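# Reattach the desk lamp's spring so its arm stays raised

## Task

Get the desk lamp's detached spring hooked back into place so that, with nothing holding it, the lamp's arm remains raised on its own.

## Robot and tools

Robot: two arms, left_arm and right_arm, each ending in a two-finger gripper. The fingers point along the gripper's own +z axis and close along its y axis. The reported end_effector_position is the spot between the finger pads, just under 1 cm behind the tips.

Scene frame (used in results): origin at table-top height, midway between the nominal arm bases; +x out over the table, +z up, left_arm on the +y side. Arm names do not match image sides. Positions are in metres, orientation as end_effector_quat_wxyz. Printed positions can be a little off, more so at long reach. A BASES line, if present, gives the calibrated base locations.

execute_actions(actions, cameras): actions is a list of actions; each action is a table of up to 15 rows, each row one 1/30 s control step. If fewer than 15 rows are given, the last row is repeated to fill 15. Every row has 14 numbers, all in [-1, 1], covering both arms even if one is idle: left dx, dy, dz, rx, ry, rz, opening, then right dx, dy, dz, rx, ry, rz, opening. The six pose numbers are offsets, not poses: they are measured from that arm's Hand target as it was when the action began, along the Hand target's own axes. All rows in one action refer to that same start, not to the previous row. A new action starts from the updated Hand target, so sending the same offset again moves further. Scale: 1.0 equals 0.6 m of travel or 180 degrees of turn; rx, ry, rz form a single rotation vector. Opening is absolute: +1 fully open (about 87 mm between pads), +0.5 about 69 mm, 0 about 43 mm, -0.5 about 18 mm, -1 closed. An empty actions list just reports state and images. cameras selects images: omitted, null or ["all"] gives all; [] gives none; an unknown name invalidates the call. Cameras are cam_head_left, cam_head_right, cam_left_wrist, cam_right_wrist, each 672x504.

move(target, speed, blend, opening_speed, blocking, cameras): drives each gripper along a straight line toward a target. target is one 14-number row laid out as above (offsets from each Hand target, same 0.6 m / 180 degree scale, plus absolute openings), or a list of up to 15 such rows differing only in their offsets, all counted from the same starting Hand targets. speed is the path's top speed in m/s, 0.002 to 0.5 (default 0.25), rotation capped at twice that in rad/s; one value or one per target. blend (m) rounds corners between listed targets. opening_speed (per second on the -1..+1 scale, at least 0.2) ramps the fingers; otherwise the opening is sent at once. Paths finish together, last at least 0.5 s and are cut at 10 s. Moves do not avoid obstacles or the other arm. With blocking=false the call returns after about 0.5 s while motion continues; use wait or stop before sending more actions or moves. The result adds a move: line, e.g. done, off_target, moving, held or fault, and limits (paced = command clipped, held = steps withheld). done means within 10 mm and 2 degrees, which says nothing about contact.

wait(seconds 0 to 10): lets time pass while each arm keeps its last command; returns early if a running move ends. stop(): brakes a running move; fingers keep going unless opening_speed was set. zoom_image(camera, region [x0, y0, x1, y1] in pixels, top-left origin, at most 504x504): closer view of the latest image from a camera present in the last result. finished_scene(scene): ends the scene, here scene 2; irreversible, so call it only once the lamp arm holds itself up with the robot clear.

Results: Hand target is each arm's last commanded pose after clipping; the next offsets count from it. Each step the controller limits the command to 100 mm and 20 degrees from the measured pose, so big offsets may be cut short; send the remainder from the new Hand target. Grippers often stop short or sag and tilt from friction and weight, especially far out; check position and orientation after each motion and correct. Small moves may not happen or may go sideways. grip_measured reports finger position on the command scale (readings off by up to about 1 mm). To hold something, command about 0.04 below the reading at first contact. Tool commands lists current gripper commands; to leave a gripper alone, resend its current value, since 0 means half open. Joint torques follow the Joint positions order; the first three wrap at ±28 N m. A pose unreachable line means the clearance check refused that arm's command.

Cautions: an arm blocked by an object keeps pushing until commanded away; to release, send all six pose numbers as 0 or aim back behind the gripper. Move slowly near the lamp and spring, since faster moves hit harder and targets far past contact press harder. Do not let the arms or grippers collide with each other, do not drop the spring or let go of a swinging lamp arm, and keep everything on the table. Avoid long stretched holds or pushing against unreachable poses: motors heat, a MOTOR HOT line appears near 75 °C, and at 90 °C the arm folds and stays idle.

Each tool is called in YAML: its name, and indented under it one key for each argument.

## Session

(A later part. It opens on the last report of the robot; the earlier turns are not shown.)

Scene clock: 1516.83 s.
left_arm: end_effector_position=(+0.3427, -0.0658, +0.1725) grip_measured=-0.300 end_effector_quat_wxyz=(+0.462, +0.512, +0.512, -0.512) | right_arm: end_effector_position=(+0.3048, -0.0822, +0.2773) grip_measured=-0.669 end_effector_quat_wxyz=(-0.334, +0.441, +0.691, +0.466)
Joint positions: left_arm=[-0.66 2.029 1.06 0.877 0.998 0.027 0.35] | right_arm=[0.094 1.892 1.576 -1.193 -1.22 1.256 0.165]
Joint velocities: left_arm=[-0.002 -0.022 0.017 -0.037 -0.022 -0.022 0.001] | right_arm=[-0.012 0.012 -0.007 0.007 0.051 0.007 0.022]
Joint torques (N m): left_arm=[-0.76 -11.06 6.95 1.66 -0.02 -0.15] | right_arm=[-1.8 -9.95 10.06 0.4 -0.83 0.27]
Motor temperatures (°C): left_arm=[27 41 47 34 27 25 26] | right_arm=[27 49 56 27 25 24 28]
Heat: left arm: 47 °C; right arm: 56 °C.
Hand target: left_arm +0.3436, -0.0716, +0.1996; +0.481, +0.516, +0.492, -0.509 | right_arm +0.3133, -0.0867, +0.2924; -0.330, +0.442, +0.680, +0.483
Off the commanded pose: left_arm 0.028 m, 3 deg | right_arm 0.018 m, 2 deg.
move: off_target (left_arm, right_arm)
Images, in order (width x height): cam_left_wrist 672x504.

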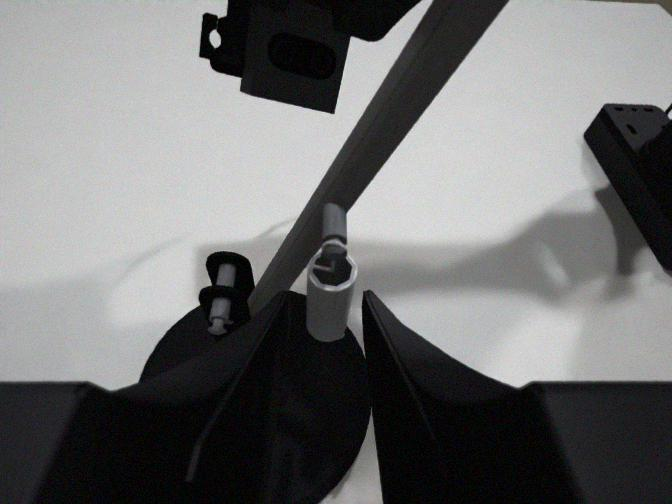

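move:
  target: [0, 0, 0, 0, 0, 0, -0.6, 0, 0, 0, 0, 0, 0, -0.7]
  opening_speed: 0.3
  speed: 0.03
  cameras: ["cam_left_wrist"]

zoom_image:
  camera: "cam_left_wrist"
  region: [200, 130, 430, 360]

Scene clock: 1527.90 s.
left_arm: end_effector_position=(+0.3428, -0.0658, +0.1723) grip_measured=-0.583 end_effector_quat_wxyz=(+0.462, +0.512, +0.513, -0.512) | right_arm: end_effector_position=(+0.3048, -0.0822, +0.2773) grip_measured=-0.669 end_effector_quat_wxyz=(-0.334, +0.441, +0.691, +0.466)
Joint positions: left_arm=[-0.66 2.029 1.06 0.876 0.997 0.027 0.209] | right_arm=[0.094 1.892 1.576 -1.193 -1.22 1.256 0.165]
Joint velocities: left_arm=[-0.002 -0.002 0.007 0.037 -0.022 0.051 0.008] | right_arm=[-0.012 -0.007 -0.012 -0.022 0.037 0.022 0.012]
Joint torques (N m): left_arm=[-0.75 -11.06 6.95 1.67 -0.02 -0.15] | right_arm=[-1.78 -9.95 10.04 0.4 -0.83 0.28]
Motor temperatures (°C): left_arm=[27 43 47 34 27 25 26] | right_arm=[27 49 56 27 25 24 28]
Heat: left arm: 47 °C; right arm: 56 °C.
Hand target: left_arm +0.3437, -0.0716, +0.1996; +0.481, +0.516, +0.492, -0.509 | right_arm +0.3133, -0.0867, +0.2924; -0.330, +0.442, +0.680, +0.483
Off the commanded pose: left_arm 0.028 m, 3 deg | right_arm 0.018 m, 2 deg.
move: off_target (left_arm, right_arm)
Images, in order (width x height): cam_left_wrist 672x504.

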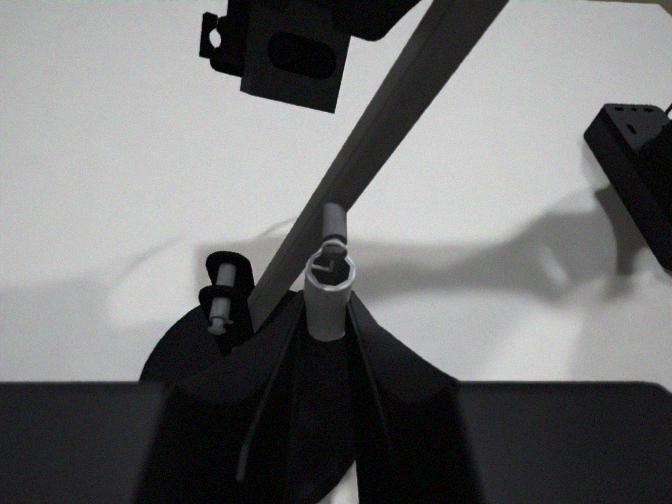

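Scaled by 2.191 from the camera's 672x504 image, which has a finer 960x720 frame.

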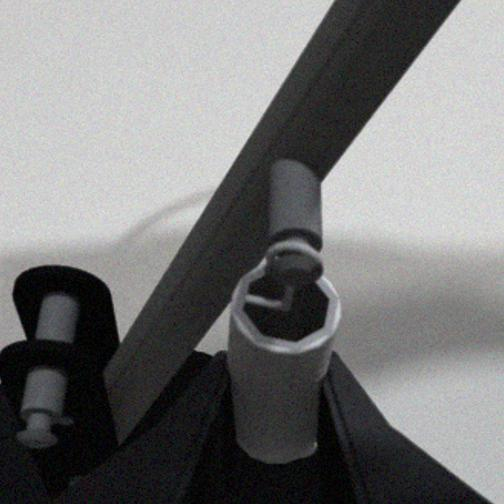

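move:
  target: [0, 0, 0, 0, 0, 0, -0.2, 0, 0, 0, 0, 0, 0, -0.7]
  opening_speed: 0.4
  speed: 0.03
  cameras: ["cam_left_wrist"]

Scene clock: 1553.37 s.
left_arm: end_effector_position=(+0.3427, -0.0658, +0.1723) grip_measured=-0.200 end_effector_quat_wxyz=(+0.461, +0.512, +0.513, -0.512) | right_arm: end_effector_position=(+0.3048, -0.0822, +0.2773) grip_measured=-0.669 end_effector_quat_wxyz=(-0.334, +0.441, +0.691, +0.466)
Joint positions: left_arm=[-0.66 2.029 1.06 0.876 0.997 0.026 0.4] | right_arm=[0.094 1.892 1.576 -1.193 -1.22 1.256 0.165]
Joint velocities: left_arm=[0.002 0.002 0.002 0.051 0.007 0.066 -0.004] | right_arm=[0.002 0.002 -0.002 -0.051 -0.007 0.037 -0.005]
Joint torques (N m): left_arm=[-0.76 -11.07 6.95 1.67 -0.02 -0.15] | right_arm=[-1.8 -9.96 10.06 0.4 -0.83 0.28]
Motor temperatures (°C): left_arm=[27 46 48 33 27 25 27] | right_arm=[27 49 56 26 25 24 28]
Heat: left arm: 48 °C; right arm: 56 °C.
Hand target: left_arm +0.3436, -0.0716, +0.1996; +0.481, +0.516, +0.493, -0.509 | right_arm +0.3133, -0.0867, +0.2924; -0.330, +0.442, +0.680, +0.483
Off the commanded pose: left_arm 0.028 m, 3 deg | right_arm 0.018 m, 2 deg.
move: off_target (left_arm, right_arm)
Images, in order (width x height): cam_left_wrist 672x504.

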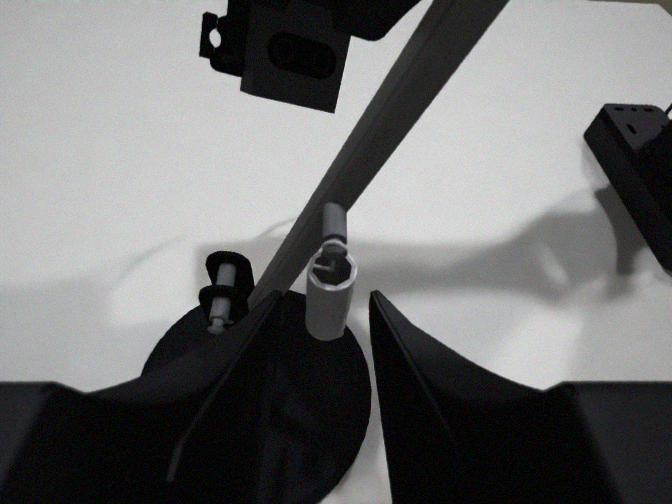

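move:
  target: [0, 0, -0.05, 0, 0, 0, -0.2, 0, 0, 0, 0, 0, 0, -0.7]
  speed: 0.06
  cameras: ["cam_left_wrist"]

Scene clock: 1570.77 s.
left_arm: end_effector_position=(+0.3451, -0.0440, +0.1809) grip_measured=-0.200 end_effector_quat_wxyz=(+0.464, +0.511, +0.510, -0.513) | right_arm: end_effector_position=(+0.3048, -0.0822, +0.2773) grip_measured=-0.669 end_effector_quat_wxyz=(-0.334, +0.441, +0.691, +0.466)
Joint positions: left_arm=[-0.611 1.979 1.016 0.876 1.046 0.026 0.4] | right_arm=[0.094 1.892 1.576 -1.193 -1.22 1.256 0.165]
Joint velocities: left_arm=[0.002 0.002 0.012 0.022 0.022 0.037 0.001] | right_arm=[-0.027 0.002 -0.012 0.007 -0.066 -0.037 -0.002]
Joint torques (N m): left_arm=[0.59 -10.7 4.94 1.78 0.12 -0.08] | right_arm=[-1.8 -9.95 10.06 0.41 -0.83 0.27]
Motor temperatures (°C): left_arm=[27 48 48 33 27 25 26] | right_arm=[27 49 56 26 25 24 28]
Heat: left arm: 48 °C; right arm: 56 °C.
Hand target: left_arm +0.3449, -0.0416, +0.2005; +0.481, +0.516, +0.492, -0.509 | right_arm +0.3133, -0.0867, +0.2924; -0.330, +0.442, +0.680, +0.483
Off the commanded pose: left_arm 0.019 m, 3 deg | right_arm 0.018 m, 2 deg.
move: off_target (left_arm, right_arm)
Images, in order (width x height): cam_left_wrist 672x504.

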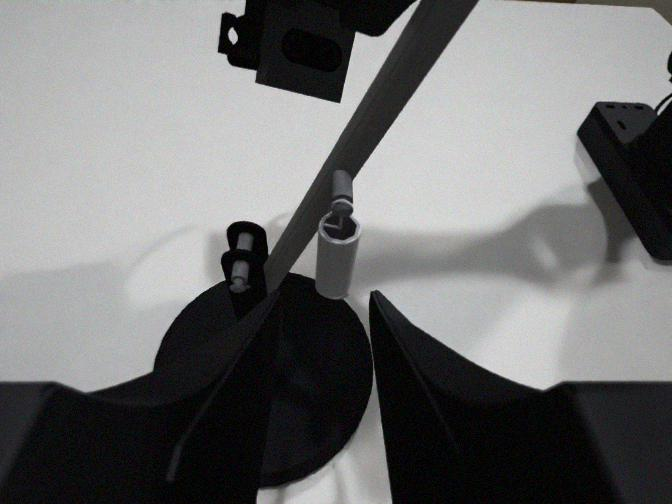

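move:
  target: [0, 0, -0.02, 0, 0, 0, -0.2, -0.0014, 0.0149, -0.0034, 0.0037, 0.0036, 0.0144, -0.7]
  speed: 0.03
  cameras: ["cam_left_wrist", "cam_right_wrist"]

Scene clock: 1574.97 s.
left_arm: end_effector_position=(+0.3439, -0.0330, +0.1814) grip_measured=-0.200 end_effector_quat_wxyz=(+0.462, +0.511, +0.511, -0.515) | right_arm: end_effector_position=(+0.3142, -0.0827, +0.2811) grip_measured=-0.670 end_effector_quat_wxyz=(-0.347, +0.452, +0.681, +0.459)
Joint positions: left_arm=[-0.587 1.958 0.99 0.876 1.074 0.026 0.4] | right_arm=[0.089 1.935 1.642 -1.245 -1.226 1.269 0.165]
Joint velocities: left_arm=[-0.002 -0.017 -0.027 0.007 -0.022 0.007 0.001] | right_arm=[-0.012 0.002 -0.002 0.037 0.007 -0.007 0.005]
Joint torques (N m): left_arm=[0.92 -10.5 4.93 1.79 0.11 -0.05] | right_arm=[-1.76 -9.54 10.76 0.13 -0.85 0.11]
Motor temperatures (°C): left_arm=[27 49 47 33 27 25 26] | right_arm=[27 49 56 26 25 24 28]
Heat: left arm: 49 °C; right arm: 56 °C.
Hand target: left_arm +0.3453, -0.0296, +0.2008; +0.481, +0.516, +0.492, -0.509 | right_arm +0.3220, -0.0877, +0.2956; -0.347, +0.452, +0.671, +0.474
Off the commanded pose: left_arm 0.020 m, 3 deg | right_arm 0.017 m, 2 deg.
move: off_target (left_arm, right_arm)
Images, in order (width x height): cam_left_wrist 672x504, cam_right_wrist 672x504.

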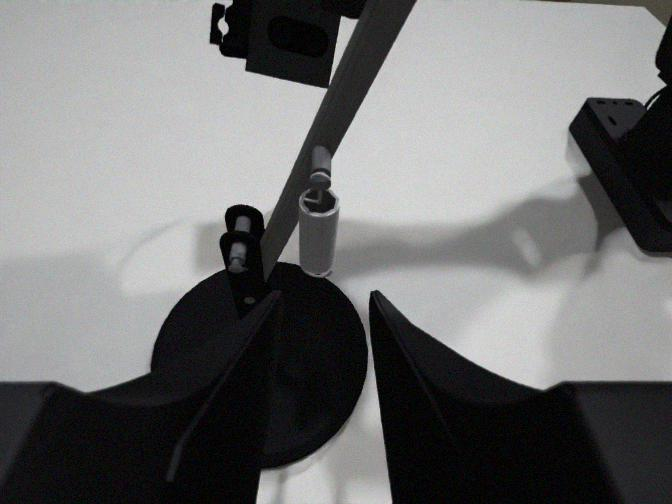

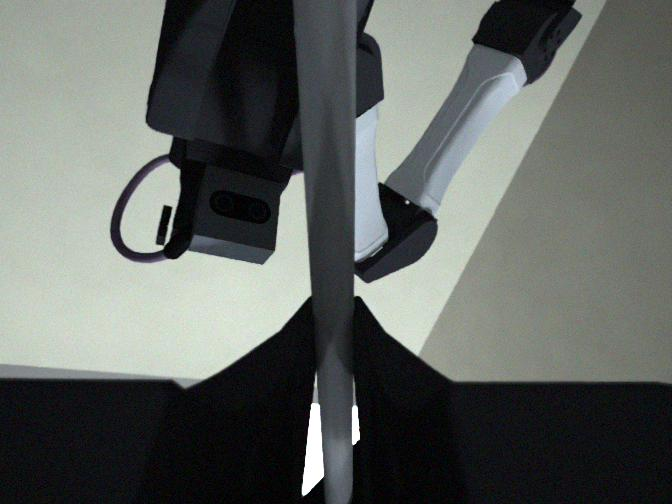

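move:
  target: [0, 0, 0, 0, 0, 0, -0.2, -0.0011, 0.0119, -0.0027, 0.003, 0.0029, 0.0115, -0.7]
  speed: 0.03
  cameras: ["cam_left_wrist", "cam_right_wrist"]

zoom_image:
  camera: "cam_left_wrist"
  region: [200, 120, 400, 320]

Scene clock: 1579.60 s.
left_arm: end_effector_position=(+0.3436, -0.0329, +0.1813) grip_measured=-0.200 end_effector_quat_wxyz=(+0.461, +0.511, +0.511, -0.515) | right_arm: end_effector_position=(+0.3220, -0.0833, +0.2837) grip_measured=-0.670 end_effector_quat_wxyz=(-0.361, +0.463, +0.672, +0.451)
Joint positions: left_arm=[-0.587 1.958 0.99 0.876 1.075 0.026 0.4] | right_arm=[0.086 1.98 1.71 -1.31 -1.232 1.269 0.165]
Joint velocities: left_arm=[0.017 0.002 0.002 0.037 0.022 0.022 0.006] | right_arm=[-0.007 0.022 0.002 0.007 0.007 -0.022 -0.005]
Joint torques (N m): left_arm=[0.92 -10.5 4.94 1.8 0.11 -0.05] | right_arm=[-1.74 -9.87 10.54 0.09 -0.86 0.01]
Motor temperatures (°C): left_arm=[27 50 47 33 27 25 26] | right_arm=[27 49 56 26 25 24 28]
Heat: left arm: 50 °C; right arm: 56 °C.
Hand target: left_arm +0.3454, -0.0296, +0.2008; +0.481, +0.516, +0.492, -0.509 | right_arm +0.3289, -0.0883, +0.2979; -0.361, +0.460, +0.663, +0.467
Off the commanded pose: left_arm 0.020 m, 3 deg | right_arm 0.017 m, 2 deg.
move: off_target (left_arm, right_arm)
Images, in order (width x height): cam_left_wrist 672x504, cam_right_wrist 672x504.

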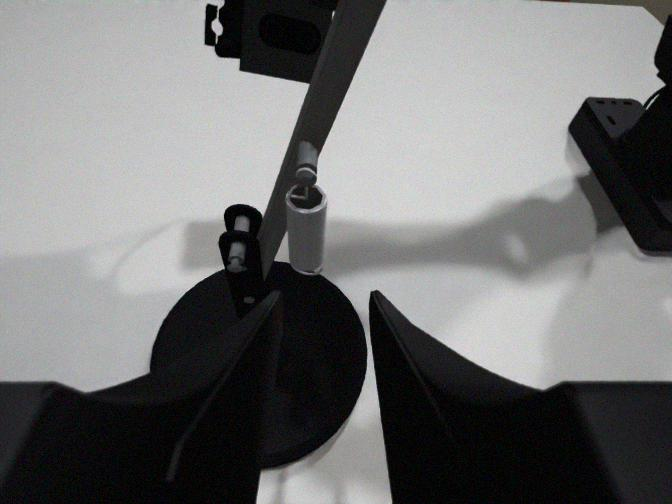

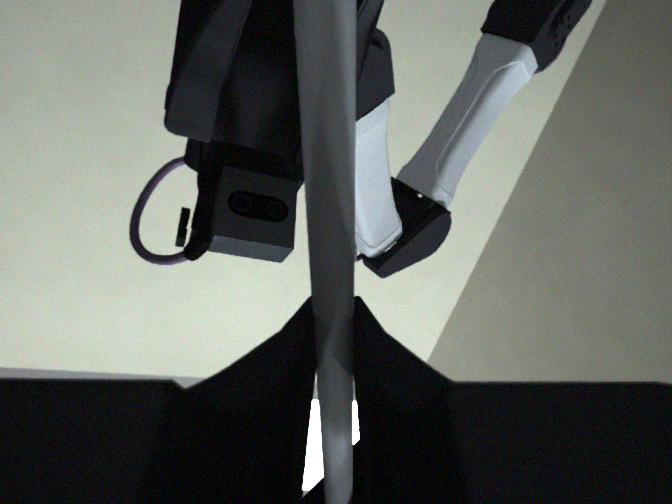

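Scaled by 2.520 from the camera's 672x504 image, which has a finer 960x720 frame.

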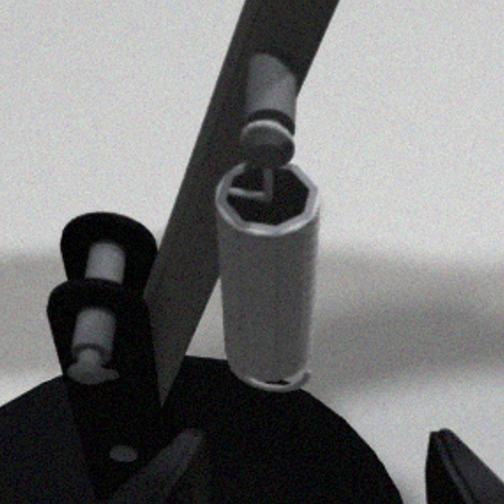

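move:
  target: [0.0338, 0.0112, 0.0202, 0, 0, 0.0178, -0.25, 0, 0, 0, 0, 0, 0, -0.7]
  speed: 0.05
  cameras: ["cam_left_wrist"]

zoom_image:
  camera: "cam_left_wrist"
  region: [200, 120, 430, 350]

Scene clock: 1613.37 s.
left_arm: end_effector_position=(+0.3500, -0.0351, +0.1733) grip_measured=-0.250 end_effector_quat_wxyz=(+0.483, +0.524, +0.492, -0.500) | right_arm: end_effector_position=(+0.3220, -0.0833, +0.2837) grip_measured=-0.670 end_effector_quat_wxyz=(-0.361, +0.463, +0.672, +0.451)
Joint positions: left_arm=[-0.587 1.996 0.99 0.935 1.069 0.078 0.375] | right_arm=[0.086 1.98 1.71 -1.31 -1.232 1.269 0.165]
Joint velocities: left_arm=[-0.007 -0.012 -0.007 0.007 -0.037 0.007 -0.011] | right_arm=[-0.002 0.002 -0.022 0.022 -0.051 -0.051 0.002]
Joint torques (N m): left_arm=[-0.91 -7.17 6.15 1.88 -0.04 -0.03] | right_arm=[-1.74 -9.83 10.69 0.06 -0.86 0]
Motor temperatures (°C): left_arm=[27 54 47 34 27 25 26] | right_arm=[27 47 54 26 25 24 28]
Heat: left arm: 54 °C; right arm: 54 °C.
Hand target: left_arm +0.3515, -0.0416, +0.1799; +0.495, +0.530, +0.478, -0.496 | right_arm +0.3289, -0.0883, +0.2978; -0.361, +0.460, +0.663, +0.467
Off the commanded pose: left_arm 0.010 m, 2 deg | right_arm 0.016 m, 2 deg.
move: off_target (right_arm)
Images, in order (width x height): cam_left_wrist 672x504.

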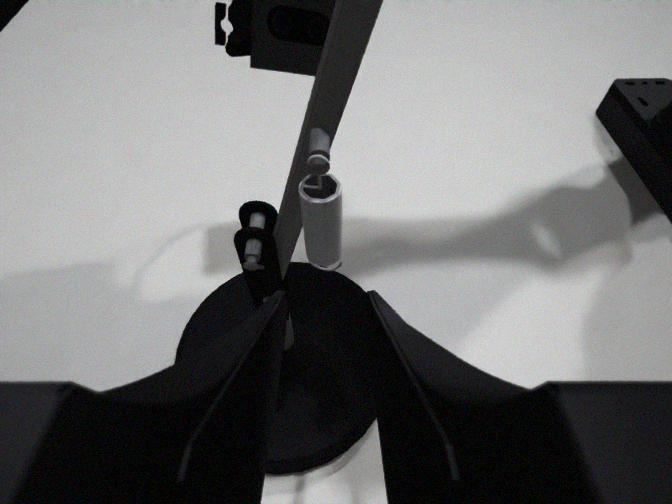

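Scaled by 2.191 from the camera's 672x504 image, which has a finer 960x720 frame.

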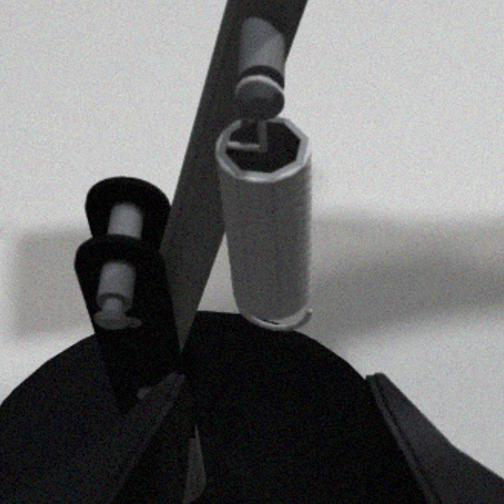

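move:
  target: [0, 0.0017, 0.0507, 0, 0, 0, -0.3, 0, 0, 0, 0, 0, 0, -0.7]
  speed: 0.04
  cameras: ["cam_left_wrist"]

zoom_image:
  camera: "cam_left_wrist"
  region: [200, 150, 430, 380]

Scene clock: 1630.27 s.
left_arm: end_effector_position=(+0.3479, -0.0663, +0.1741) grip_measured=-0.300 end_effector_quat_wxyz=(+0.488, +0.529, +0.484, -0.498) | right_arm: end_effector_position=(+0.3220, -0.0833, +0.2837) grip_measured=-0.670 end_effector_quat_wxyz=(-0.361, +0.463, +0.672, +0.451)
Joint positions: left_arm=[-0.656 2.046 1.059 0.936 1.006 0.078 0.35] | right_arm=[0.086 1.98 1.71 -1.31 -1.232 1.269 0.165]
Joint velocities: left_arm=[0.002 -0.002 -0.012 0.007 0.022 -0.022 0.001] | right_arm=[0.002 -0.022 0.002 0.125 -0.007 -0.037 0.002]
Joint torques (N m): left_arm=[-0.51 -7.38 6.97 1.69 -0.04 -0.1] | right_arm=[-1.76 -9.83 10.7 0.06 -0.86 -0.01]
Motor temperatures (°C): left_arm=[27 51 47 35 27 25 26] | right_arm=[27 47 54 26 25 24 28]
Heat: left arm: 51 °C; right arm: 54 °C.
Hand target: left_arm +0.3512, -0.0721, +0.1793; +0.495, +0.530, +0.478, -0.496 | right_arm +0.3289, -0.0883, +0.2978; -0.361, +0.460, +0.663, +0.467
Off the commanded pose: left_arm 0.008 m, 1 deg | right_arm 0.016 m, 2 deg.
move: off_target (right_arm)
Images, in order (width x height): cam_left_wrist 672x504.

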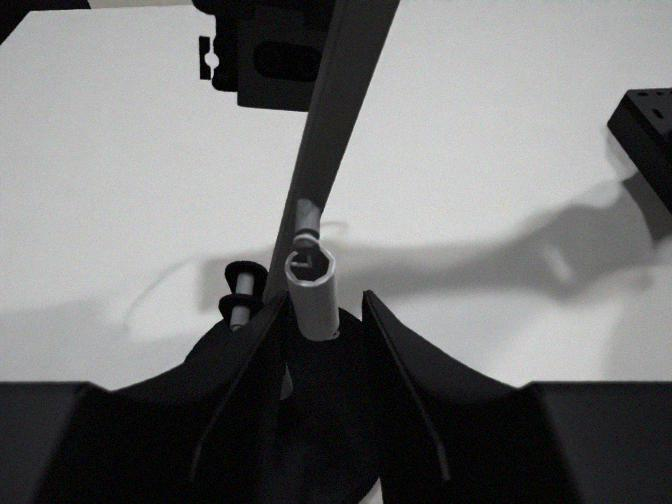

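Scaled by 2.191 from the camera's 672x504 image, which has a finer 960x720 frame.

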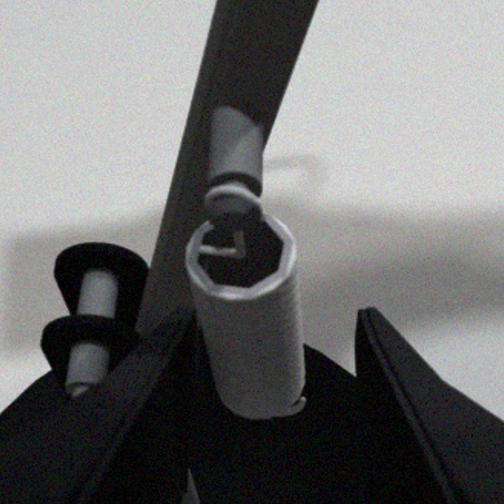

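move:
  target: [0, 0.0065, 0.0, 0, 0, 0, -0.35, 0, 0, 0, 0, 0, 0, -0.7]
  speed: 0.04
  opening_speed: 0.3
  cameras: ["cam_left_wrist"]

zoom_image:
  camera: "cam_left_wrist"
  region: [200, 150, 430, 380]

Scene clock: 1639.30 s.
left_arm: end_effector_position=(+0.3510, -0.0684, +0.1749) grip_measured=-0.350 end_effector_quat_wxyz=(+0.490, +0.529, +0.483, -0.497) | right_arm: end_effector_position=(+0.3220, -0.0833, +0.2837) grip_measured=-0.670 end_effector_quat_wxyz=(-0.361, +0.463, +0.672, +0.451)
Joint positions: left_arm=[-0.656 2.055 1.075 0.933 1.005 0.078 0.325] | right_arm=[0.086 1.98 1.71 -1.31 -1.232 1.269 0.165]
Joint velocities: left_arm=[-0.002 0.002 -0.007 -0.037 0.022 0.022 0.004] | right_arm=[-0.002 -0.017 -0.002 0.007 -0.051 0.022 -0.002]
Joint torques (N m): left_arm=[-0.05 -7.46 6.95 1.63 0.01 -0.09] | right_arm=[-1.76 -9.83 10.69 0.06 -0.85 0]
Motor temperatures (°C): left_arm=[27 49 47 35 27 25 26] | right_arm=[27 47 54 26 25 24 28]
Heat: left arm: 49 °C; right arm: 54 °C.
Hand target: left_arm +0.3551, -0.0722, +0.1795; +0.495, +0.530, +0.478, -0.496 | right_arm +0.3289, -0.0883, +0.2978; -0.361, +0.460, +0.663, +0.467
Off the commanded pose: left_arm 0.007 m, 1 deg | right_arm 0.016 m, 2 deg.
move: off_target (right_arm)
Images, in order (width x height): cam_left_wrist 672x504.

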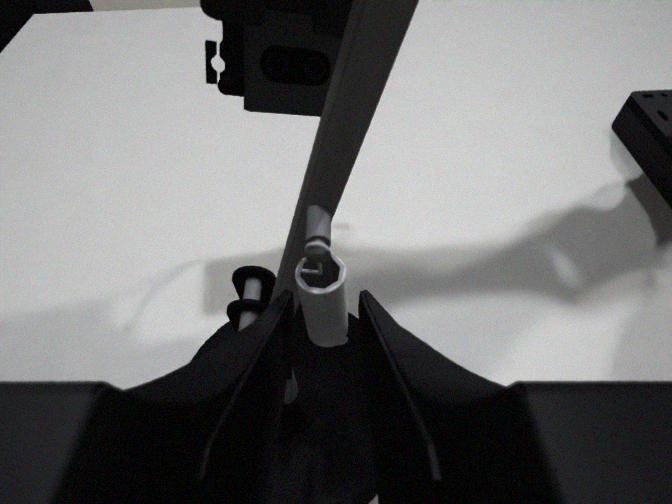

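Scaled by 2.191 from the camera's 672x504 image, which has a finer 960x720 frame.

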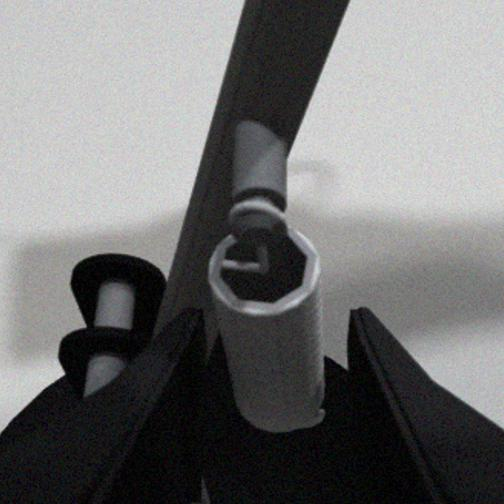

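move:
  target: [0, 0, 0.0, 0, 0, 0, -0.605, 0, 0, 0, 0, 0, 0, -0.7]
  speed: 0.04
  opening_speed: 0.25
  cameras: ["cam_left_wrist"]

zoom_image:
  camera: "cam_left_wrist"
  region: [200, 150, 430, 380]

Scene clock: 1645.87 s.
left_arm: end_effector_position=(+0.3511, -0.0684, +0.1750) grip_measured=-0.583 end_effector_quat_wxyz=(+0.490, +0.529, +0.483, -0.497) | right_arm: end_effector_position=(+0.3220, -0.0833, +0.2837) grip_measured=-0.670 end_effector_quat_wxyz=(-0.361, +0.463, +0.672, +0.451)
Joint positions: left_arm=[-0.656 2.055 1.076 0.932 1.005 0.078 0.209] | right_arm=[0.086 1.98 1.71 -1.31 -1.232 1.269 0.165]
Joint velocities: left_arm=[0.002 -0.022 -0.022 -0.066 -0.007 -0.007 0.005] | right_arm=[0.022 -0.017 -0.012 0.051 -0.022 0.066 0.002]
Joint torques (N m): left_arm=[-0.03 -7.47 6.93 1.65 0.01 -0.09] | right_arm=[-1.76 -9.8 10.67 0.07 -0.86 0]
Motor temperatures (°C): left_arm=[27 48 47 35 27 25 26] | right_arm=[27 47 54 26 25 24 28]
Heat: left arm: 48 °C; right arm: 54 °C.
Hand target: left_arm +0.3551, -0.0723, +0.1796; +0.495, +0.530, +0.477, -0.496 | right_arm +0.3289, -0.0883, +0.2978; -0.361, +0.460, +0.663, +0.467
Off the commanded pose: left_arm 0.007 m, 1 deg | right_arm 0.016 m, 2 deg.
move: off_target (right_arm)
Images, in order (width x height): cam_left_wrist 672x504.

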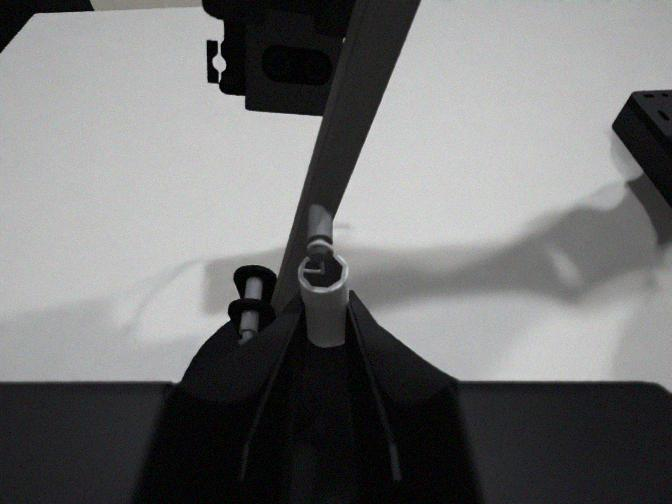

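Scaled by 2.191 from the camera's 672x504 image, which has a finer 960x720 frame.

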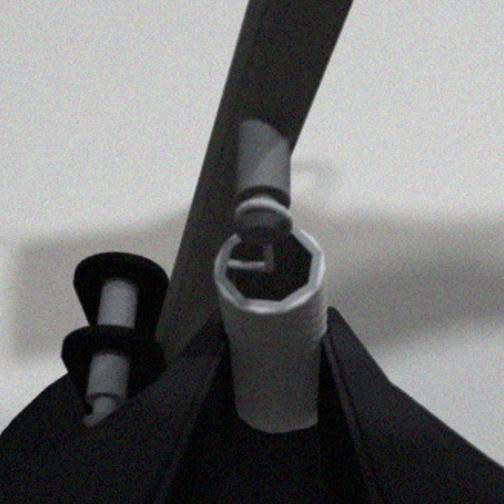

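move:
  target: [0, 0, -0.0167, 0, 0.05, 0, -0.615, 0, 0, 0, 0, 0, 0, -0.7]
  speed: 0.03
  cameras: ["cam_left_wrist"]

zoom_image:
  camera: "cam_left_wrist"
  region: [200, 150, 430, 380]

Scene clock: 1674.37 s.
left_arm: end_effector_position=(+0.3548, -0.0636, +0.1744) grip_measured=-0.583 end_effector_quat_wxyz=(+0.459, +0.566, +0.506, -0.461) | right_arm: end_effector_position=(+0.3220, -0.0833, +0.2837) grip_measured=-0.670 end_effector_quat_wxyz=(-0.361, +0.463, +0.672, +0.451)
Joint positions: left_arm=[-0.656 1.985 1.161 0.539 0.992 0.295 0.209] | right_arm=[0.086 1.98 1.71 -1.31 -1.232 1.269 0.165]
Joint velocities: left_arm=[-0.007 0.002 -0.022 0.066 -0.066 -0.022 -0.017] | right_arm=[0.007 -0.022 0.012 0.007 -0.095 0.022 0.005]
Joint torques (N m): left_arm=[-0.06 -9.76 6.35 1.16 -0.08 -0.05] | right_arm=[-1.74 -9.81 10.69 0.06 -0.86 0]
Motor temperatures (°C): left_arm=[27 45 48 35 27 25 27] | right_arm=[27 47 54 26 25 24 28]
Heat: left arm: 48 °C; right arm: 54 °C.
Hand target: left_arm +0.3560, -0.0628, +0.1804; +0.457, +0.565, +0.515, -0.453 | right_arm +0.3289, -0.0883, +0.2978; -0.361, +0.460, +0.663, +0.467
Off the commanded pose: left_arm 0.006 m, 1 deg | right_arm 0.016 m, 2 deg.
move: off_target (right_arm)
Images, in order (width x height): cam_left_wrist 672x504.

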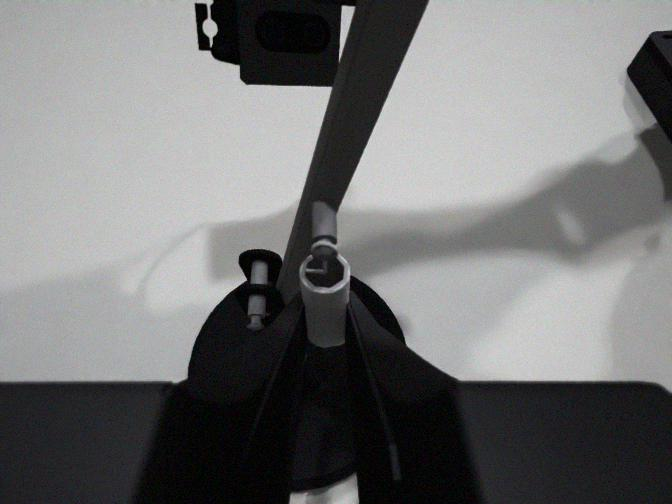

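Scaled by 2.191 from the camera's 672x504 image, which has a finer 960x720 frame.

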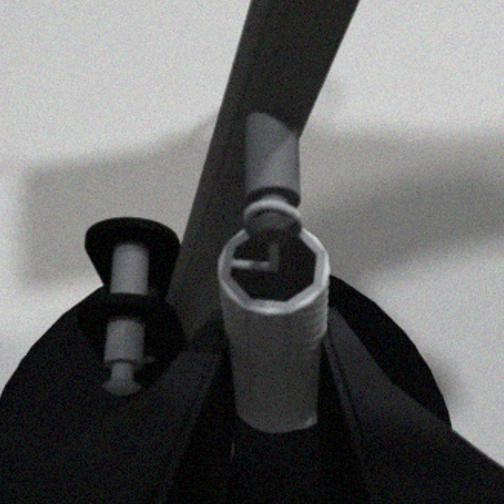

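move:
  target: [-0.0028, 0.0093, -0.0009, 0, 0, 0.05, -0.615, 0, 0, 0, 0, 0, 0, -0.7]
  speed: 0.03
  cameras: ["cam_left_wrist"]

zoom_image:
  camera: "cam_left_wrist"
  region: [200, 150, 430, 380]

Scene clock: 1700.87 s.
left_arm: end_effector_position=(+0.3604, -0.0634, +0.1753) grip_measured=-0.583 end_effector_quat_wxyz=(+0.491, +0.604, +0.463, -0.424) | right_arm: end_effector_position=(+0.3220, -0.0833, +0.2837) grip_measured=-0.670 end_effector_quat_wxyz=(-0.361, +0.463, +0.672, +0.451)
Joint positions: left_arm=[-0.656 1.981 1.161 0.526 0.991 0.452 0.209] | right_arm=[0.086 1.98 1.71 -1.31 -1.232 1.269 0.165]
Joint velocities: left_arm=[-0.017 -0.002 -0.002 0.037 -0.066 -0.051 -0.011] | right_arm=[-0.002 -0.002 -0.017 0.051 -0.037 0.022 0.002]
Joint torques (N m): left_arm=[-0.16 -9.88 6.17 1.23 -0.08 -0.05] | right_arm=[-1.74 -9.8 10.69 0.06 -0.86 0]
Motor temperatures (°C): left_arm=[27 47 46 33 27 25 27] | right_arm=[27 47 54 26 25 24 28]
Heat: left arm: 47 °C; right arm: 54 °C.
Hand target: left_arm +0.3615, -0.0628, +0.1824; +0.491, +0.604, +0.470, -0.416 | right_arm +0.3289, -0.0883, +0.2978; -0.361, +0.460, +0.663, +0.467
Off the commanded pose: left_arm 0.007 m, 1 deg | right_arm 0.016 m, 2 deg.
move: off_target (right_arm)
Images, in order (width x height): cam_left_wrist 672x504.

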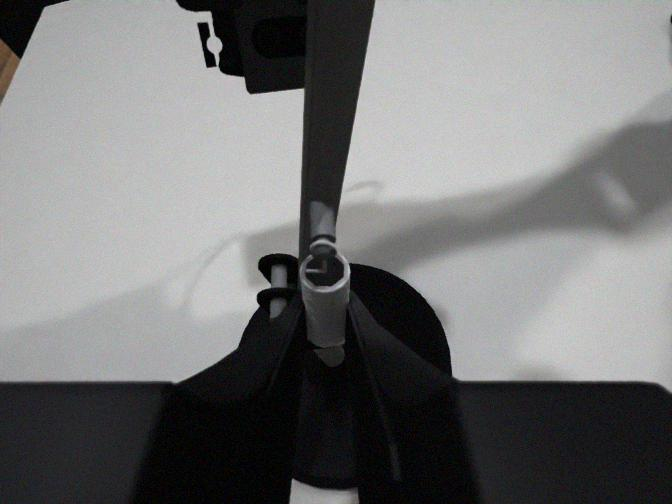

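Scaled by 2.191 from the camera's 672x504 image, which has a finer 960x720 frame.

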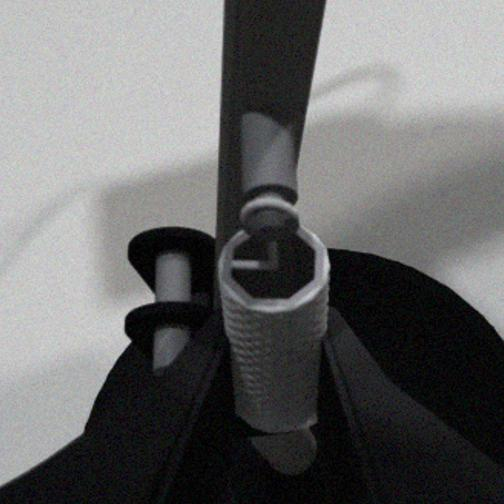

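move:
  target: [-0.0033, 0.01, -0.0063, 0, 0, 0.05, -0.615, 0, 0, 0, 0, 0, 0, -0.7]
  speed: 0.03
  cameras: ["cam_left_wrist"]

zoom_image:
  camera: "cam_left_wrist"
  region: [200, 150, 430, 380]

Scene clock: 1712.03 s.
left_arm: end_effector_position=(+0.3652, -0.0629, +0.1770) grip_measured=-0.583 end_effector_quat_wxyz=(+0.518, +0.639, +0.417, -0.385) | right_arm: end_effector_position=(+0.3220, -0.0833, +0.2837) grip_measured=-0.670 end_effector_quat_wxyz=(-0.361, +0.463, +0.672, +0.451)
Joint positions: left_arm=[-0.656 1.974 1.161 0.504 0.991 0.614 0.209] | right_arm=[0.086 1.98 1.71 -1.31 -1.232 1.269 0.165]
Joint velocities: left_arm=[-0.007 0.007 0.007 0.081 -0.022 -0.037 0.011] | right_arm=[-0.042 -0.017 -0.002 0.051 -0.037 -0.095 0.005]
Joint torques (N m): left_arm=[0.36 -10.22 5.63 1.35 -0.02 -0.06] | right_arm=[-1.74 -9.83 10.67 0.07 -0.85 0]
Motor temperatures (°C): left_arm=[27 49 46 33 27 25 28] | right_arm=[27 47 55 26 25 24 28]
Heat: left arm: 49 °C; right arm: 55 °C.
Hand target: left_arm +0.3671, -0.0599, +0.1862; +0.522, +0.639, +0.421, -0.376 | right_arm +0.3289, -0.0883, +0.2978; -0.361, +0.460, +0.663, +0.467
Off the commanded pose: left_arm 0.010 m, 1 deg | right_arm 0.016 m, 2 deg.
move: off_target (right_arm)
Images, in order (width x height): cam_left_wrist 672x504.

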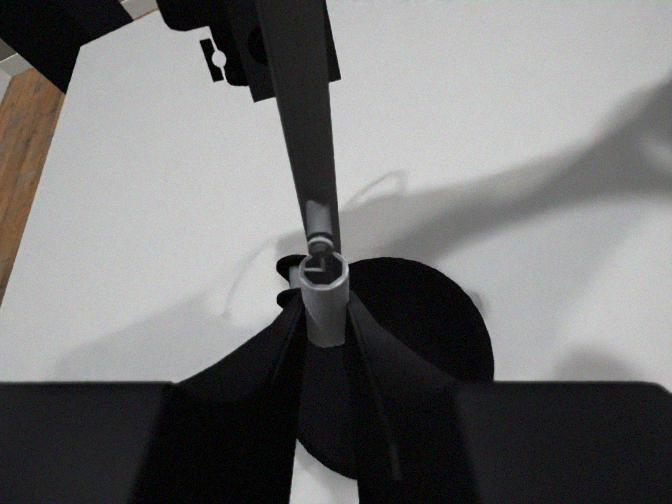

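Scaled by 2.191 from the camera's 672x504 image, which has a finer 960x720 frame.

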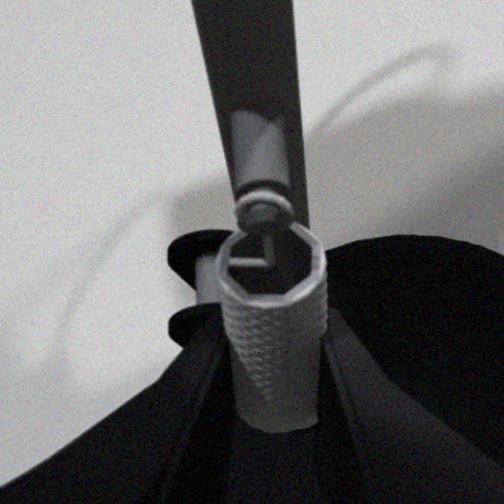

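move:
  target: [0, 0, -0.0083, 0, 0, 0, -0.615, 0, 0, 0, 0, 0, 0, -0.7]
  speed: 0.03
  cameras: ["cam_left_wrist"]

zoom_image:
  camera: "cam_left_wrist"
  region: [200, 150, 430, 380]

Scene clock: 1717.27 s.
left_arm: end_effector_position=(+0.3643, -0.0622, +0.1775) grip_measured=-0.583 end_effector_quat_wxyz=(+0.517, +0.641, +0.418, -0.385) | right_arm: end_effector_position=(+0.3220, -0.0833, +0.2837) grip_measured=-0.670 end_effector_quat_wxyz=(-0.361, +0.463, +0.672, +0.451)
Joint positions: left_arm=[-0.656 1.968 1.161 0.49 0.992 0.621 0.209] | right_arm=[0.086 1.98 1.71 -1.31 -1.232 1.269 0.165]
Joint velocities: left_arm=[-0.007 -0.012 0.012 -0.066 -0.037 -0.037 -0.014] | right_arm=[0.022 -0.002 0.007 -0.037 0.007 -0.007 -0.022]
Joint torques (N m): left_arm=[1.28 -10.55 4.92 1.42 0.07 -0.07] | right_arm=[-1.76 -9.8 10.69 0.06 -0.85 0]
Motor temperatures (°C): left_arm=[27 50 46 33 27 25 28] | right_arm=[27 47 55 26 25 24 28]
Heat: left arm: 50 °C; right arm: 55 °C.
Hand target: left_arm +0.3672, -0.0550, +0.1872; +0.523, +0.639, +0.421, -0.376 | right_arm +0.3289, -0.0883, +0.2978; -0.361, +0.460, +0.663, +0.467
Off the commanded pose: left_arm 0.012 m, 1 deg | right_arm 0.016 m, 2 deg.
move: off_target (left_arm, right_arm)
Images, in order (width x height): cam_left_wrist 672x504.

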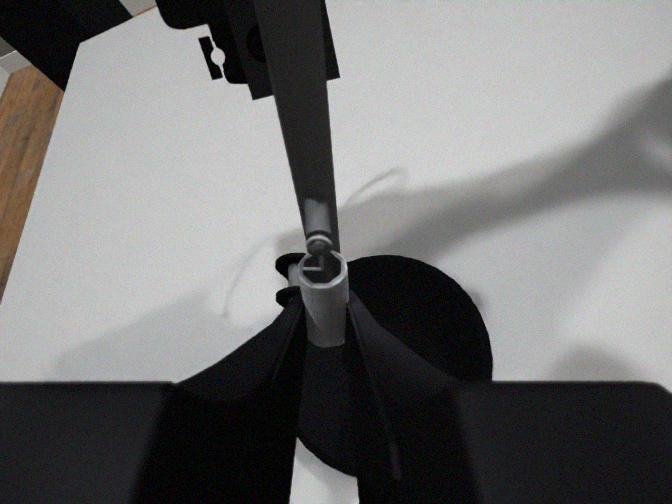

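Scaled by 2.191 from the camera's 672x504 image, which has a finer 960x720 frame.

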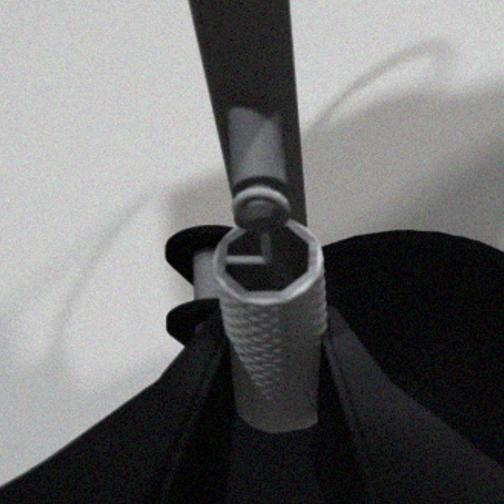

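move:
  target: [0, 0, -0.0067, 0, 0, 0, -0.615, 0, 0, 0, 0, 0, 0, -0.7]
  speed: 0.02
  cameras: ["cam_left_wrist"]

Scene clock: 1720.13 s.
left_arm: end_effector_position=(+0.3641, -0.0595, +0.1779) grip_measured=-0.583 end_effector_quat_wxyz=(+0.517, +0.641, +0.418, -0.383) | right_arm: end_effector_position=(+0.3220, -0.0833, +0.2837) grip_measured=-0.670 end_effector_quat_wxyz=(-0.361, +0.463, +0.672, +0.451)
Joint positions: left_arm=[-0.652 1.96 1.153 0.487 0.993 0.626 0.209] | right_arm=[0.086 1.98 1.71 -1.31 -1.232 1.269 0.165]
Joint velocities: left_arm=[-0.012 -0.002 -0.002 -0.022 0.007 -0.022 -0.002] | right_arm=[-0.002 0.012 -0.002 0.007 0.007 -0.051 -0.002]
Joint torques (N m): left_arm=[1.68 -10.56 4.96 1.41 0.14 -0.07] | right_arm=[-1.74 -9.83 10.66 0.07 -0.86 0]
Motor temperatures (°C): left_arm=[27 50 46 33 27 25 28] | right_arm=[27 47 55 26 25 24 28]
Heat: left arm: 50 °C; right arm: 55 °C.
Hand target: left_arm +0.3674, -0.0510, +0.1879; +0.523, +0.639, +0.421, -0.376 | right_arm +0.3289, -0.0883, +0.2978; -0.361, +0.460, +0.663, +0.467
Off the commanded pose: left_arm 0.014 m, 1 deg | right_arm 0.016 m, 2 deg.
move: off_target (left_arm, right_arm)
Images, in order (width x height): cam_left_wrist 672x504.

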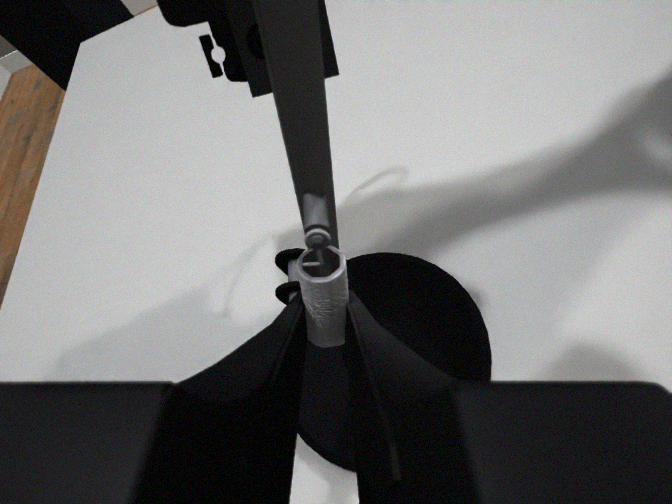

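zoom_image:
  camera: "cam_left_wrist"
  region: [250, 170, 400, 370]

Scaled by 2.520 from the camera's 672x504 image, which has a finer 960x720 frame.

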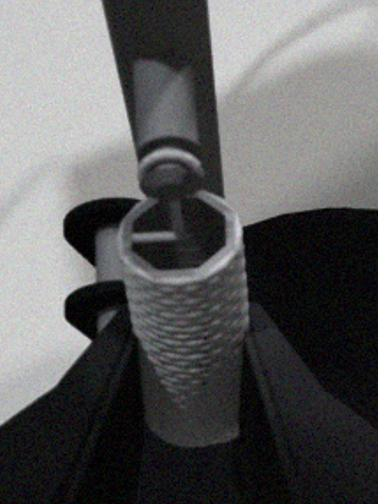

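move:
  target: [-0.0008, 0.0137, -0.0015, 0, 0, 0.056, -0.615, 0, 0, 0, 0, 0, 0, -0.7]
  speed: 0.02
  cameras: ["cam_left_wrist"]

zoom_image:
  camera: "cam_left_wrist"
  region: [250, 170, 450, 370]

Scene clock: 1736.17 s.
left_arm: end_effector_position=(+0.3682, -0.0599, +0.1795) grip_measured=-0.583 end_effector_quat_wxyz=(+0.544, +0.676, +0.360, -0.342) | right_arm: end_effector_position=(+0.3220, -0.0833, +0.2837) grip_measured=-0.670 end_effector_quat_wxyz=(-0.361, +0.463, +0.672, +0.451)
Joint positions: left_arm=[-0.651 1.96 1.153 0.476 1.005 0.803 0.209] | right_arm=[0.086 1.98 1.71 -1.31 -1.232 1.269 0.165]
Joint velocities: left_arm=[0.002 -0.007 -0.002 0.051 0.007 0.022 -0.008] | right_arm=[-0.022 0.007 -0.012 0.095 0.007 0.022 -0.002]
Joint torques (N m): left_arm=[1.87 -10.55 5.12 1.45 0.05 -0.08] | right_arm=[-1.74 -9.81 10.67 0.07 -0.86 0]
Motor temperatures (°C): left_arm=[27 51 46 33 27 25 28] | right_arm=[27 48 55 26 25 24 28]
Heat: left arm: 51 °C; right arm: 55 °C.
Hand target: left_arm +0.3749, -0.0510, +0.1913; +0.554, +0.673, +0.363, -0.329 | right_arm +0.3289, -0.0883, +0.2978; -0.361, +0.460, +0.663, +0.467
Off the commanded pose: left_arm 0.016 m, 2 deg | right_arm 0.016 m, 2 deg.
move: off_target (left_arm, right_arm)
Images, in order (width x height): cam_left_wrist 672x504.

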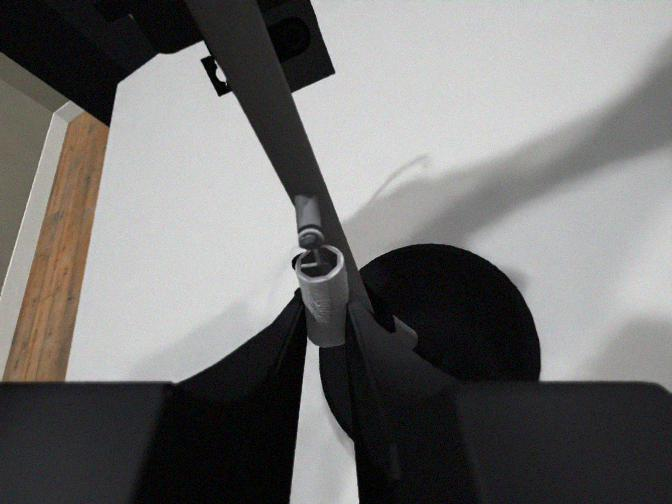

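Scaled by 2.520 from the camera's 672x504 image, which has a finer 960x720 frame.

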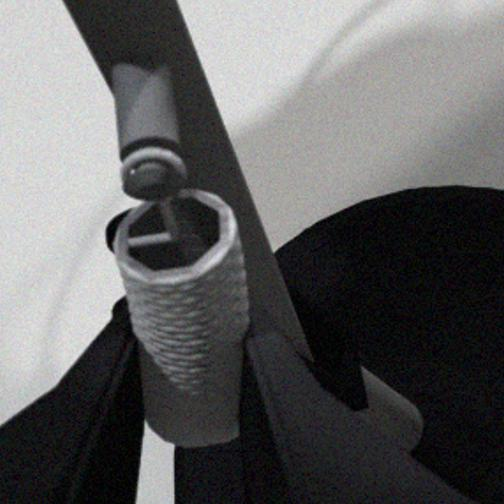

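execute_actions:
  actions: []

zoom_image:
  camera: "cam_head_left"
  region: [260, 180, 400, 300]

zoom_image:
  camera: "cam_head_right"
  region: [260, 180, 400, 300]

Scene clock: 1740.60 s.
left_arm: end_effector_position=(+0.3682, -0.0599, +0.1795) grip_measured=-0.583 end_effector_quat_wxyz=(+0.544, +0.677, +0.360, -0.342) | right_arm: end_effector_position=(+0.3220, -0.0833, +0.2837) grip_measured=-0.670 end_effector_quat_wxyz=(-0.361, +0.463, +0.672, +0.451)
Joint positions: left_arm=[-0.651 1.96 1.153 0.476 1.005 0.804 0.209] | right_arm=[0.086 1.98 1.71 -1.31 -1.232 1.269 0.165]
Joint velocities: left_arm=[-0.002 -0.002 -0.012 0.007 -0.066 0.022 0.002] | right_arm=[-0.012 -0.002 0.002 0.022 -0.066 -0.007 -0.005]
Joint torques (N m): left_arm=[1.88 -10.54 5.12 1.45 0.06 -0.08] | right_arm=[-1.74 -9.81 10.7 0.06 -0.86 0]
Motor temperatures (°C): left_arm=[27 51 46 33 27 25 28] | right_arm=[27 48 55 26 25 24 28]
Heat: left arm: 51 °C; right arm: 55 °C.
Hand target: left_arm +0.3749, -0.0510, +0.1913; +0.554, +0.674, +0.363, -0.329 | right_arm +0.3289, -0.0883, +0.2978; -0.361, +0.460, +0.663, +0.467
Tool commands: left_gripper/opening=-0.615 right_gripper/opening=-0.7
Off the commanded pose: left_arm 0.016 m, 2 deg | right_arm 0.016 m, 2 deg.

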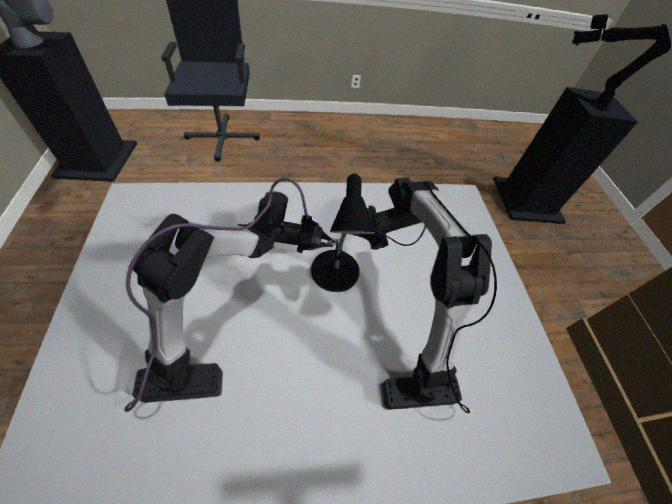

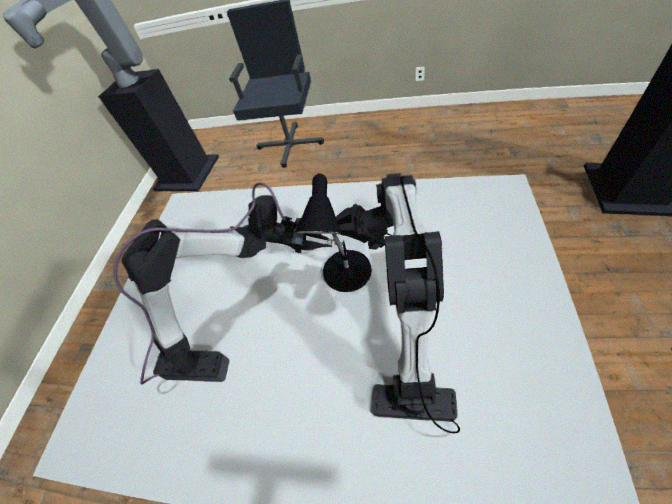

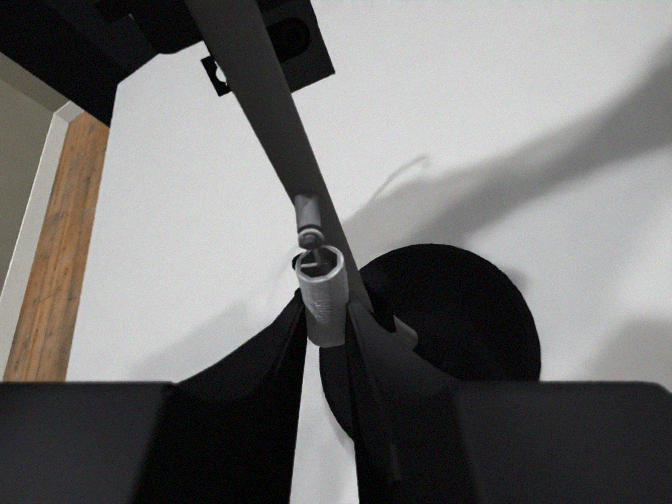

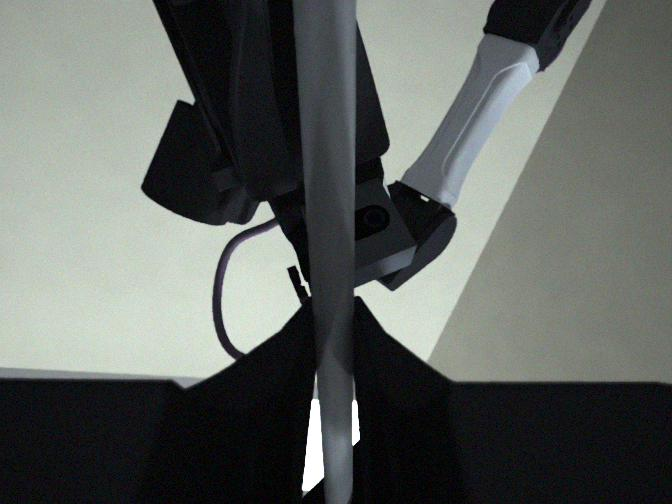

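Scaled by 3.600 from the camera's 672x504 image, which has a finer 960x720 frame.

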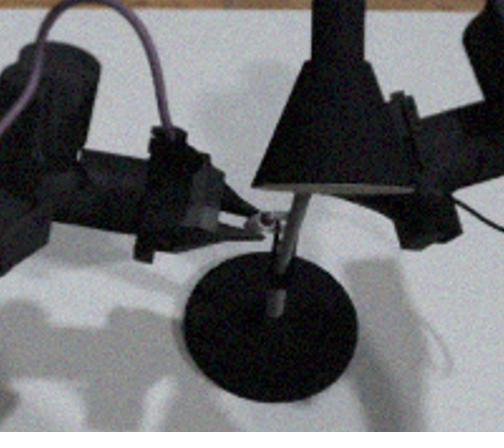

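Scaled by 3.600 from the camera's 672x504 image, which has a finer 960x720 frame.

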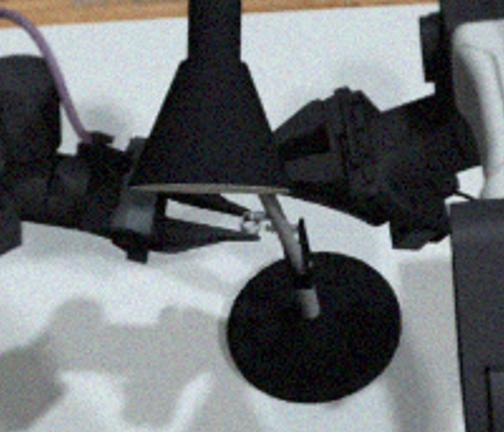

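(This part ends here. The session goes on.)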